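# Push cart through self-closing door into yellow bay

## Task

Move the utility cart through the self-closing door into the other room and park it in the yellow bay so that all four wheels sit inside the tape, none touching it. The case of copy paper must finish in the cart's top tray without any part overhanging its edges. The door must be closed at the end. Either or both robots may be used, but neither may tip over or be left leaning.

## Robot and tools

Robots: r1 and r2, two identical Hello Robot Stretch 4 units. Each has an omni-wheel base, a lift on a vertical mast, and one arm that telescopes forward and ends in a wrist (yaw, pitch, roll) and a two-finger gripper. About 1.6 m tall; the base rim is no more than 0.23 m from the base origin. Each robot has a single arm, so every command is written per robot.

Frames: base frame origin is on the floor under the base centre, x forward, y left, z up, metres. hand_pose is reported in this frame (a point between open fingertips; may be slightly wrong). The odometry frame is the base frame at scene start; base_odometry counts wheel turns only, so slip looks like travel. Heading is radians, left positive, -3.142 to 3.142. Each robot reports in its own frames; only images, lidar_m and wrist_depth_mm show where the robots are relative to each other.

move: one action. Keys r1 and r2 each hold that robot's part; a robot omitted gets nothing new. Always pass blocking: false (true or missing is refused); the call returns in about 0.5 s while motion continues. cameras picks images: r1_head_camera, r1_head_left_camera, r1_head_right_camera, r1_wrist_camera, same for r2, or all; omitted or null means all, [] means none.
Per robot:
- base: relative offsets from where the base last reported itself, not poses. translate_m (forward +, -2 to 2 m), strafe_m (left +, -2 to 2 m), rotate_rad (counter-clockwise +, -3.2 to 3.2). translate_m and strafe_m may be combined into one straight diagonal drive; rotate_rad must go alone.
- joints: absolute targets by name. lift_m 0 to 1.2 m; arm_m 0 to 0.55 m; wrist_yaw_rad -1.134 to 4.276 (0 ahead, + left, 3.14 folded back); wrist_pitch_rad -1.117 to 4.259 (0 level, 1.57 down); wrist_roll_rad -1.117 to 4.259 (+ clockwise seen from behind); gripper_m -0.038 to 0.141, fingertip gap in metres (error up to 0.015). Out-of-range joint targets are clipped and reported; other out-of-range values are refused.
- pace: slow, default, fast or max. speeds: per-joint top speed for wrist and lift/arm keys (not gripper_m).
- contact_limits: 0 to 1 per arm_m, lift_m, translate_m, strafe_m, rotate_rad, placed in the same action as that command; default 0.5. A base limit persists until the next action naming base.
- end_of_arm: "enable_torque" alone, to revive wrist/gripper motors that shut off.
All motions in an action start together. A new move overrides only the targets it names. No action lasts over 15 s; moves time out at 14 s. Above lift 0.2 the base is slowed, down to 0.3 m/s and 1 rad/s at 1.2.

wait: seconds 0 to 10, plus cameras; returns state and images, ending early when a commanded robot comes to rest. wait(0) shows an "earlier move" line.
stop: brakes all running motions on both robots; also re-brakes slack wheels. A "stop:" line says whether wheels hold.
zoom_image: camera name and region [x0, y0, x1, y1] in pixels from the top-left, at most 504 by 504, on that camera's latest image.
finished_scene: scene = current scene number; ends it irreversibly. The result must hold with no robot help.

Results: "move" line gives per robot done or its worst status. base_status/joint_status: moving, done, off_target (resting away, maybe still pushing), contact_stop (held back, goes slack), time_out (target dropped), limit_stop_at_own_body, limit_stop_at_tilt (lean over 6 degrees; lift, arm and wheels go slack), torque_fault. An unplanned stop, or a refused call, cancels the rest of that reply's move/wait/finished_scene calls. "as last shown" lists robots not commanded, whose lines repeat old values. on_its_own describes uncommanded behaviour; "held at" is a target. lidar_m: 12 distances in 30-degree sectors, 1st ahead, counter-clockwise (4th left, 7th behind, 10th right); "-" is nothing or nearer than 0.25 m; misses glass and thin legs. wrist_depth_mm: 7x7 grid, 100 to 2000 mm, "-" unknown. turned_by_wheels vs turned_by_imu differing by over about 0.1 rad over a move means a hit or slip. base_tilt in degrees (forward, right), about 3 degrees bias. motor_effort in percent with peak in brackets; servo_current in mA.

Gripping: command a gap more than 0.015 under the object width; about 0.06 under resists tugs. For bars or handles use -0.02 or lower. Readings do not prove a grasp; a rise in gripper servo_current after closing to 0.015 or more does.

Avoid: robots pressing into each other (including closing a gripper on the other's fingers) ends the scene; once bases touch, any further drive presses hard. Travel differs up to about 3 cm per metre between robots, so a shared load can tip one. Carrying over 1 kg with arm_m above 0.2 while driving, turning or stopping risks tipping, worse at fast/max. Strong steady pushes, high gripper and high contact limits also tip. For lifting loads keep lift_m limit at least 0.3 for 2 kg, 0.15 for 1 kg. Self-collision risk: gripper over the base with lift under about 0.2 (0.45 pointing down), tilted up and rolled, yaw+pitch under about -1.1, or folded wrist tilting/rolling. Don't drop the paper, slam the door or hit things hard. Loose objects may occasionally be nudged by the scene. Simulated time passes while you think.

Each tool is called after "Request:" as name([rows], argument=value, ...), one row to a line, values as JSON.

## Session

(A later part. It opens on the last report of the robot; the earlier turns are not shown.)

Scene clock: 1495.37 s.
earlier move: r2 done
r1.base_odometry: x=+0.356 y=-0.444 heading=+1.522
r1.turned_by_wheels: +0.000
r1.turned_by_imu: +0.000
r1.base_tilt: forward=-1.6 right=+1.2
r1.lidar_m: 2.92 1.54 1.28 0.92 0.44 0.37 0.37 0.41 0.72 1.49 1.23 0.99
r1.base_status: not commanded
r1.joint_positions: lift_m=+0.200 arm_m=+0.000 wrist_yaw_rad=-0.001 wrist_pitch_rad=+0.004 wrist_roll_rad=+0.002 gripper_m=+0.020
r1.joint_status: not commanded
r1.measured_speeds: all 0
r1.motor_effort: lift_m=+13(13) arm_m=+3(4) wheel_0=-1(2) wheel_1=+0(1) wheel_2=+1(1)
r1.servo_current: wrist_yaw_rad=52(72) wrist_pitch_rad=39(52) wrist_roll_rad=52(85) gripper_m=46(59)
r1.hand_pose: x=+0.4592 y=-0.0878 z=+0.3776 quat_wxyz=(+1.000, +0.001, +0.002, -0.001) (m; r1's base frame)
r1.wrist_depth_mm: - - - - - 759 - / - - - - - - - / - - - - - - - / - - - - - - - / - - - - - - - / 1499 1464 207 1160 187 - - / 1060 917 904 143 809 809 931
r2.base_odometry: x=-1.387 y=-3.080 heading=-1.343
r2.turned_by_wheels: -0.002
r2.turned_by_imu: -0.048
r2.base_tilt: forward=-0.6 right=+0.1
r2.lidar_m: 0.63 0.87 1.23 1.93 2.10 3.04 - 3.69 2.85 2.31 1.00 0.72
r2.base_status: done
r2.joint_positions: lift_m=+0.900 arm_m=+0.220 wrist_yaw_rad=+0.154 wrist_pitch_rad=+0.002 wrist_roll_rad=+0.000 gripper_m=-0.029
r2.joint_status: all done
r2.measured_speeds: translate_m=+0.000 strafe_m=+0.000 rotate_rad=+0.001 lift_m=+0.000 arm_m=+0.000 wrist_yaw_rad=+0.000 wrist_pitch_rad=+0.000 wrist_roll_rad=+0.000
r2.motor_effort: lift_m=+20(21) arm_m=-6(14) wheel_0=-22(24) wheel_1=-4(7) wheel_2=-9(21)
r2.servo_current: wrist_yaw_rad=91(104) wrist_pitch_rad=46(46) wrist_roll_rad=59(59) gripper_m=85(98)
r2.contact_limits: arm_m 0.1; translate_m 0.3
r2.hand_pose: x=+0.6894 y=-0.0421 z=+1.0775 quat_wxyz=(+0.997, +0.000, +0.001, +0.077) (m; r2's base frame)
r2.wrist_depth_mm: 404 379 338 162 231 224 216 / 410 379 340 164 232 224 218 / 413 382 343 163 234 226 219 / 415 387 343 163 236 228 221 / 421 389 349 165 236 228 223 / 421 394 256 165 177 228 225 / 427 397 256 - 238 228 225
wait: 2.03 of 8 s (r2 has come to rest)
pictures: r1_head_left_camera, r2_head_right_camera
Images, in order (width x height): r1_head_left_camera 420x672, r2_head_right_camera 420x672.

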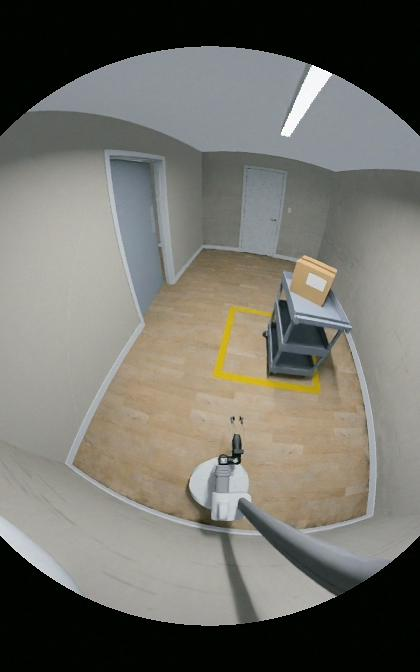

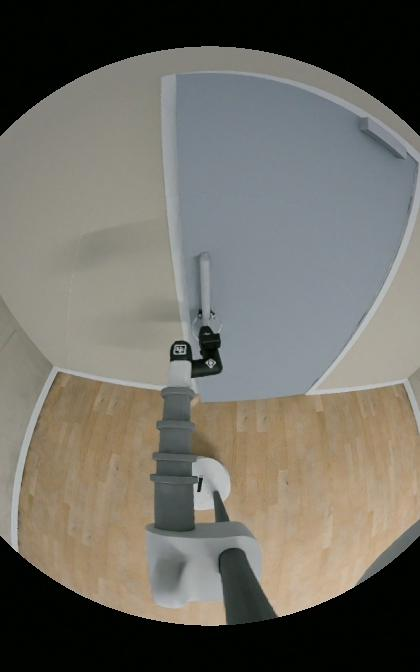

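Request:
move(blocking=false, cameras=[], r2={"base":{"translate_m":0.07,"strafe_m":0.03},"pace":"slow","contact_limits":{"translate_m":0.2}})

Request:
wait(seconds=5, cameras=[])

Request:
move(blocking=false, cameras=[], r2={"joints":{"gripper_m":0.085}})

Request:
wait(seconds=3, cameras=["r2_head_right_camera","r2_wrist_camera","r1_head_left_camera"])

Scene clock: 1503.77 s.
move: r2 moving
r1: as last shown
r1.lidar_m: 2.96 1.56 1.27 0.89 0.46 0.37 0.36 0.41 0.71 1.52 1.19 1.01
r1.motor_effort: lift_m=+13(13) arm_m=+4(4) wheel_0=-2(2) wheel_1=+0(1) wheel_2=+1(1)
r1.servo_current: wrist_yaw_rad=59(65) wrist_pitch_rad=46(52) wrist_roll_rad=39(59) gripper_m=39(52)
r1.wrist_depth_mm: - - - - - 778 - / - - - - - - - / - - - - - - - / - - - - - - - / - - - - - - - / 1499 1464 207 1182 188 - - / 1042 917 904 143 820 788 917
r2.base_odometry: x=-1.379 y=-3.090 heading=-1.345
r2.turned_by_wheels: -0.002
r2.turned_by_imu: -0.013
r2.base_tilt: forward=-0.6 right=+0.1
r2.lidar_m: 0.62 0.83 1.20 1.93 2.06 3.04 - 3.74 2.89 2.35 1.00 0.74
r2.base_status: translate_m moving; strafe_m moving
r2.joint_positions: lift_m=+0.900 arm_m=+0.220 wrist_yaw_rad=+0.154 wrist_pitch_rad=+0.002 wrist_roll_rad=+0.000 gripper_m=-0.029
r2.joint_status: not commanded
r2.measured_speeds: translate_m=+0.048 strafe_m=+0.020 rotate_rad=-0.001 lift_m=+0.000 arm_m=+0.000 wrist_yaw_rad=+0.000 wrist_pitch_rad=+0.000 wrist_roll_rad=+0.000
r2.motor_effort: lift_m=+21(21) arm_m=-6(6) wheel_0=-12(20) wheel_1=+1(3) wheel_2=-13(13)
r2.servo_current: wrist_yaw_rad=91(98) wrist_pitch_rad=39(46) wrist_roll_rad=33(52) gripper_m=78(85)
r2.contact_limits: arm_m 0.1; translate_m 0.2
r2.hand_pose: x=+0.6894 y=-0.0421 z=+1.0775 quat_wxyz=(+0.997, +0.000, +0.001, +0.077) (m; r2's base frame)
r2.wrist_depth_mm: 384 359 325 162 230 224 216 / 392 362 327 163 231 224 218 / 392 366 329 164 234 226 220 / 394 368 329 164 234 228 222 / 399 373 334 164 236 229 224 / 404 373 254 166 180 229 224 / 407 379 256 - 238 227 225
pictures: none
No camera images: "cameras" was empty.

Scene clock: 1505.23 s.
earlier move: r2 done
r1.base_odometry: x=+0.356 y=-0.444 heading=+1.522
r1.turned_by_wheels: +0.000
r1.turned_by_imu: +0.000
r1.base_tilt: forward=-1.6 right=+1.3
r1.lidar_m: 2.93 1.54 1.29 0.87 0.46 0.37 0.36 0.41 0.70 1.50 1.21 1.00
r1.base_status: not commanded
r1.joint_positions: lift_m=+0.200 arm_m=+0.000 wrist_yaw_rad=-0.001 wrist_pitch_rad=+0.004 wrist_roll_rad=+0.002 gripper_m=+0.020
r1.joint_status: not commanded
r1.measured_speeds: all 0
r1.motor_effort: lift_m=+13(13) arm_m=+4(4) wheel_0=-2(2) wheel_1=+0(1) wheel_2=+1(1)
r1.servo_current: wrist_yaw_rad=52(65) wrist_pitch_rad=46(52) wrist_roll_rad=39(65) gripper_m=52(52)
r1.hand_pose: x=+0.4592 y=-0.0878 z=+0.3776 quat_wxyz=(+1.000, +0.001, +0.002, -0.001) (m; r1's base frame)
r1.wrist_depth_mm: - - - - - 768 - / - - - - - - - / - - - - - - - / - - - - - - - / - - - - - - - / 1397 1464 206 1182 187 - - / 1042 917 904 144 820 798 931
r2.base_odometry: x=-1.342 y=-3.141 heading=-1.346
r2.turned_by_wheels: -0.001
r2.turned_by_imu: -0.049
r2.base_tilt: forward=-0.6 right=+0.1
r2.lidar_m: 0.63 0.75 1.08 1.88 2.00 2.80 - 3.94 2.96 2.54 0.97 0.71
r2.base_status: done
r2.joint_positions: lift_m=+0.900 arm_m=+0.220 wrist_yaw_rad=+0.153 wrist_pitch_rad=+0.002 wrist_roll_rad=+0.000 gripper_m=-0.029
r2.joint_status: not commanded
r2.measured_speeds: translate_m=+0.000 strafe_m=+0.000 rotate_rad=+0.001 lift_m=+0.000 arm_m=+0.000 wrist_yaw_rad=+0.000 wrist_pitch_rad=+0.000 wrist_roll_rad=+0.000
r2.motor_effort: lift_m=+21(21) arm_m=-6(7) wheel_0=-22(23) wheel_1=-6(6) wheel_2=-9(21)
r2.servo_current: wrist_yaw_rad=91(111) wrist_pitch_rad=39(46) wrist_roll_rad=39(59) gripper_m=85(91)
r2.contact_limits: arm_m 0.1; translate_m 0.2
r2.hand_pose: x=+0.6894 y=-0.0426 z=+1.0775 quat_wxyz=(+0.997, +0.000, +0.001, +0.076) (m; r2's base frame)
r2.wrist_depth_mm: 293 279 253 161 230 222 215 / 296 281 256 164 231 223 216 / 298 285 257 163 234 226 218 / 300 285 259 163 235 226 220 / 301 287 260 164 236 228 221 / 306 290 257 165 178 226 222 / 307 291 263 - 236 226 224
wait: 1.47 of 5 s (r2 has come to rest)
pictures: none
No camera images: "cameras" was empty.

Scene clock: 1505.73 s.
move: r2 moving
r1: as last shown
r1.lidar_m: 2.94 1.55 1.25 0.89 0.45 0.37 0.34 0.40 0.67 1.50 1.21 1.01
r1.motor_effort: lift_m=+13(13) arm_m=+3(4) wheel_0=-2(2) wheel_1=+0(1) wheel_2=+0(1)
r1.servo_current: wrist_yaw_rad=39(59) wrist_pitch_rad=46(52) wrist_roll_rad=52(52) gripper_m=52(59)
r1.wrist_depth_mm: - - - - - 768 - / - - - - - - - / - - - - - - - / - - - - - - - / - - - - - - - / 1430 1464 207 1182 187 - - / 1060 917 904 143 820 798 931
r2.base_odometry: x=-1.342 y=-3.141 heading=-1.346
r2.turned_by_wheels: +0.000
r2.turned_by_imu: -0.009
r2.base_tilt: forward=-0.7 right=+0.1
r2.lidar_m: 0.60 0.76 1.07 1.88 1.96 2.73 - 3.97 2.94 2.63 1.00 0.73
r2.base_status: not commanded
r2.joint_positions: lift_m=+0.900 arm_m=+0.220 wrist_yaw_rad=+0.153 wrist_pitch_rad=+0.002 wrist_roll_rad=+0.000 gripper_m=-0.003
r2.joint_status: gripper_m moving
r2.measured_speeds: all 0
r2.motor_effort: lift_m=+21(21) arm_m=-6(7) wheel_0=-19(22) wheel_1=-6(6) wheel_2=-5(9)
r2.servo_current: wrist_yaw_rad=98(124) wrist_pitch_rad=39(46) wrist_roll_rad=52(52) gripper_m=91(91)
r2.contact_limits: arm_m 0.1; translate_m 0.2
r2.hand_pose: x=+0.6894 y=-0.0426 z=+1.0775 quat_wxyz=(+0.997, +0.000, +0.001, +0.076) (m; r2's base frame)
r2.wrist_depth_mm: 291 277 253 168 236 227 219 / 293 277 253 169 236 227 220 / 296 279 257 170 237 229 222 / 296 282 257 170 240 230 223 / 298 283 259 171 241 232 226 / 301 286 259 170 183 232 227 / 303 290 263 - 243 230 228
pictures: none
No camera images: "cameras" was empty.

Scene clock: 1507.07 s.
earlier move: r2 done
r1.base_odometry: x=+0.356 y=-0.444 heading=+1.522
r1.turned_by_wheels: +0.000
r1.turned_by_imu: +0.000
r1.base_tilt: forward=-1.6 right=+1.3
r1.lidar_m: 2.94 1.53 1.28 0.92 0.48 0.37 0.36 0.41 0.71 1.50 1.19 1.03
r1.base_status: not commanded
r1.joint_positions: lift_m=+0.200 arm_m=+0.000 wrist_yaw_rad=-0.001 wrist_pitch_rad=+0.004 wrist_roll_rad=+0.002 gripper_m=+0.020
r1.joint_status: not commanded
r1.measured_speeds: all 0
r1.motor_effort: lift_m=+13(13) arm_m=+4(4) wheel_0=-1(2) wheel_1=-1(1) wheel_2=+1(1)
r1.servo_current: wrist_yaw_rad=52(72) wrist_pitch_rad=39(52) wrist_roll_rad=59(65) gripper_m=46(59)
r1.hand_pose: x=+0.4592 y=-0.0878 z=+0.3776 quat_wxyz=(+1.000, +0.001, +0.002, -0.001) (m; r1's base frame)
r1.wrist_depth_mm: - - - - - 768 - / - - - - - - - / - - - - - - - / - - - - - - - / - - - - - - - / 1366 1464 207 1160 187 - - / 1060 917 917 143 820 798 931
r2.base_odometry: x=-1.342 y=-3.141 heading=-1.345
r2.turned_by_wheels: +0.001
r2.turned_by_imu: +0.002
r2.base_tilt: forward=-0.7 right=+0.0
r2.lidar_m: 0.66 0.75 1.06 1.89 2.00 2.77 - 3.98 2.97 2.63 1.02 0.73
r2.base_status: not commanded
r2.joint_positions: lift_m=+0.900 arm_m=+0.220 wrist_yaw_rad=+0.162 wrist_pitch_rad=+0.002 wrist_roll_rad=+0.000 gripper_m=+0.085
r2.joint_status: all done
r2.measured_speeds: all 0
r2.motor_effort: lift_m=+21(21) arm_m=-5(7) wheel_0=-4(22) wheel_1=-4(6) wheel_2=-5(9)
r2.servo_current: wrist_yaw_rad=52(124) wrist_pitch_rad=46(46) wrist_roll_rad=39(59) gripper_m=46(104)
r2.contact_limits: arm_m 0.1; translate_m 0.2
r2.hand_pose: x=+0.6897 y=-0.0397 z=+1.0775 quat_wxyz=(+0.997, +0.000, +0.001, +0.081) (m; r2's base frame)
r2.wrist_depth_mm: 300 282 257 255 238 232 223 / 301 286 258 256 238 232 224 / 303 285 260 258 242 234 226 / 306 287 262 259 242 235 226 / 307 291 263 262 242 236 227 / 310 291 198 182 186 236 230 / 314 296 266 - 248 236 230
wait: 1.33 of 3 s (r2 has come to rest)
pictures: r1_head_left_camera, r2_head_right_camera, r2_wrist_camera
Images, in order (width x height): r1_head_left_camera 420x672, r2_head_right_camera 420x672, r2_wrist_camera 616x392.

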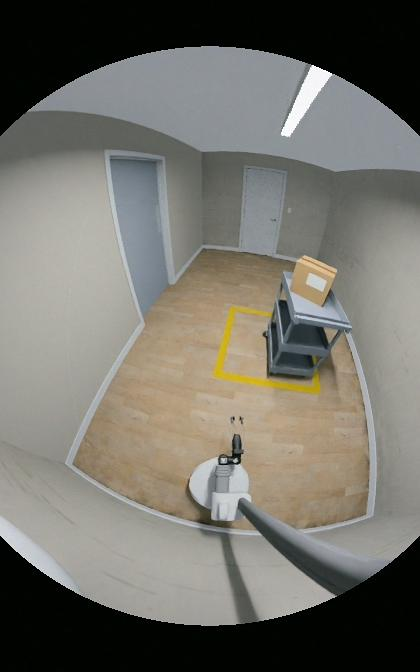

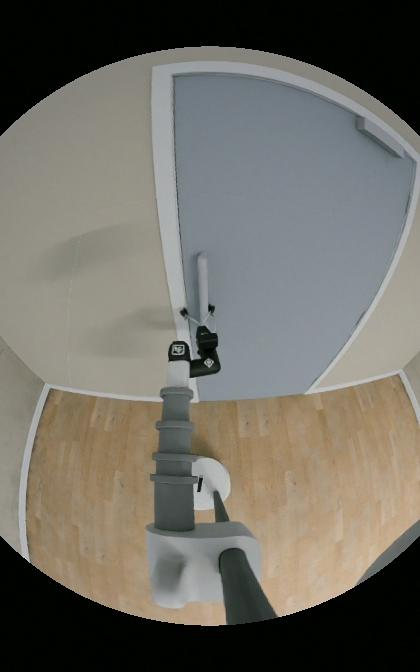

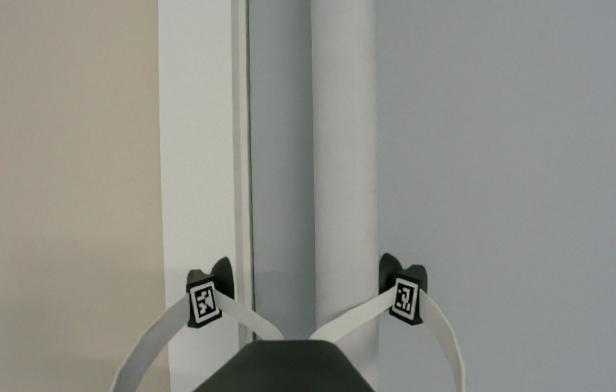

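Request:
move(blocking=false, cameras=[], r2={"base":{"translate_m":-0.25},"pace":"slow"})

Request:
wait(seconds=5, cameras=["r2_wrist_camera","r1_head_camera"])

Request:
zoom_image(camera="r1_head_camera", region=[200, 270, 420, 460])

Scene clock: 1513.87 s.
move: r2 moving
r1: as last shown
r1.lidar_m: 2.93 1.52 1.27 0.90 0.47 0.37 0.36 0.43 0.72 1.50 1.22 1.01
r1.motor_effort: lift_m=+13(13) arm_m=+4(4) wheel_0=-1(2) wheel_1=+0(1) wheel_2=+1(1)
r1.servo_current: wrist_yaw_rad=46(59) wrist_pitch_rad=52(52) wrist_roll_rad=59(59) gripper_m=52(52)
r1.wrist_depth_mm: - - - - - 768 - / - - - - - - - / - - - - - - - / - - - - - - - / - - - - - - - / 1397 1464 207 1182 187 - - / 1060 917 904 143 809 788 917
r2.base_odometry: x=-1.345 y=-3.129 heading=-1.345
r2.turned_by_wheels: +0.000
r2.turned_by_imu: +0.000
r2.base_tilt: forward=-0.7 right=+0.1
r2.lidar_m: 0.65 0.76 1.07 1.89 1.99 2.75 - 4.03 2.97 2.65 1.04 0.77
r2.base_status: translate_m moving
r2.joint_positions: lift_m=+0.900 arm_m=+0.220 wrist_yaw_rad=+0.166 wrist_pitch_rad=+0.002 wrist_roll_rad=+0.000 gripper_m=+0.085
r2.joint_status: not commanded
r2.measured_speeds: translate_m=-0.048 strafe_m=+0.000 rotate_rad=+0.003 lift_m=+0.000 arm_m=+0.000 wrist_yaw_rad=+0.015 wrist_pitch_rad=+0.000 wrist_roll_rad=+0.000
r2.motor_effort: lift_m=+20(21) arm_m=-5(6) wheel_0=-4(10) wheel_1=-7(9) wheel_2=+8(8)
r2.servo_current: wrist_yaw_rad=52(72) wrist_pitch_rad=39(46) wrist_roll_rad=46(59) gripper_m=59(59)
r2.contact_limits: arm_m 0.1
r2.hand_pose: x=+0.6899 y=-0.0384 z=+1.0775 quat_wxyz=(+0.997, +0.000, +0.001, +0.083) (m; r2's base frame)
r2.wrist_depth_mm: 310 293 267 265 247 239 230 / 315 294 268 267 248 241 232 / 317 297 270 267 250 242 233 / 319 300 272 267 251 244 235 / 322 303 273 271 252 244 236 / 322 304 197 271 185 246 236 / 327 310 279 - 256 244 239
pictures: none
No camera images: "cameras" was empty.

Scene clock: 1517.17 s.
earlier move: r2 done
r1.base_odometry: x=+0.356 y=-0.444 heading=+1.522
r1.turned_by_wheels: +0.000
r1.turned_by_imu: +0.000
r1.base_tilt: forward=-1.6 right=+1.3
r1.lidar_m: 2.95 1.53 1.26 0.88 0.46 0.35 0.36 0.42 0.70 1.50 1.19 1.01
r1.base_status: not commanded
r1.joint_positions: lift_m=+0.200 arm_m=+0.000 wrist_yaw_rad=-0.001 wrist_pitch_rad=+0.004 wrist_roll_rad=+0.002 gripper_m=+0.020
r1.joint_status: not commanded
r1.measured_speeds: all 0
r1.motor_effort: lift_m=+13(13) arm_m=+4(4) wheel_0=-1(2) wheel_1=+0(1) wheel_2=+0(1)
r1.servo_current: wrist_yaw_rad=46(72) wrist_pitch_rad=39(52) wrist_roll_rad=39(78) gripper_m=46(52)
r1.hand_pose: x=+0.4592 y=-0.0878 z=+0.3776 quat_wxyz=(+1.000, +0.001, +0.002, -0.001) (m; r1's base frame)
r1.wrist_depth_mm: - - - - - 778 - / - - - - - - - / - - - - - - - / - - - - - - - / - - - - - - - / 1397 1464 207 1182 187 - - / 1025 917 904 144 809 798 931
r2.base_odometry: x=-1.398 y=-2.898 heading=-1.345
r2.turned_by_wheels: +0.000
r2.turned_by_imu: +0.000
r2.base_tilt: forward=-0.7 right=+0.1
r2.lidar_m: 0.89 1.01 1.42 1.89 2.00 2.78 - 3.96 2.94 2.84 1.35 1.01
r2.base_status: done
r2.joint_positions: lift_m=+0.900 arm_m=+0.220 wrist_yaw_rad=+0.167 wrist_pitch_rad=+0.002 wrist_roll_rad=+0.000 gripper_m=+0.085
r2.joint_status: not commanded
r2.measured_speeds: all 0
r2.motor_effort: lift_m=+21(21) arm_m=-6(6) wheel_0=-5(11) wheel_1=-4(9) wheel_2=+6(10)
r2.servo_current: wrist_yaw_rad=52(72) wrist_pitch_rad=39(46) wrist_roll_rad=46(59) gripper_m=59(59)
r2.contact_limits: arm_m 0.1
r2.hand_pose: x=+0.6899 y=-0.0382 z=+1.0775 quat_wxyz=(+0.997, +0.000, +0.001, +0.083) (m; r2's base frame)
r2.wrist_depth_mm: - - - 496 - - - / - - - 496 413 - - / - - - 504 415 - - / - - - 508 418 - - / - - - 508 418 - - / - - 191 508 186 - - / - - - - - - -
wait: 3.30 of 5 s (r2 has come to rest)
pictures: r1_head_camera, r2_wrist_camera
Images, in order (width x height): r1_head_camera 420x560, r2_wrist_camera 616x392.

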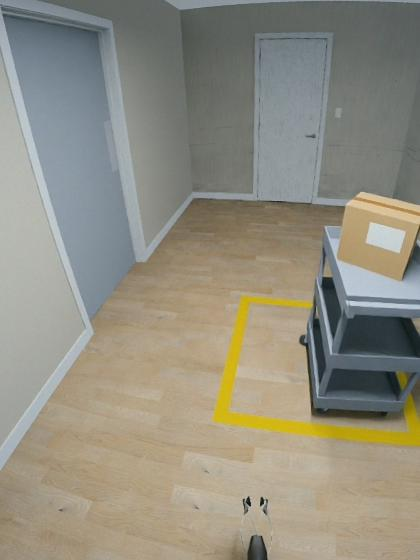

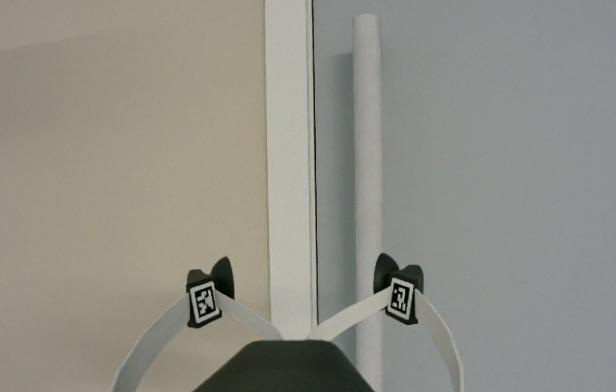

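Scaled by 2.291 from the camera's 420x560 image, which has a finer 600x800 frame.

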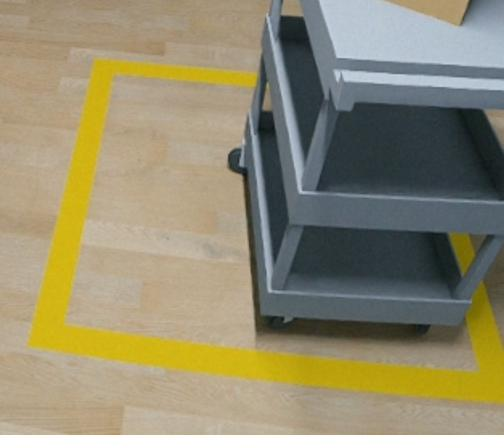

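Request:
finished_scene(scene=1)

The scene is finished: the task was done.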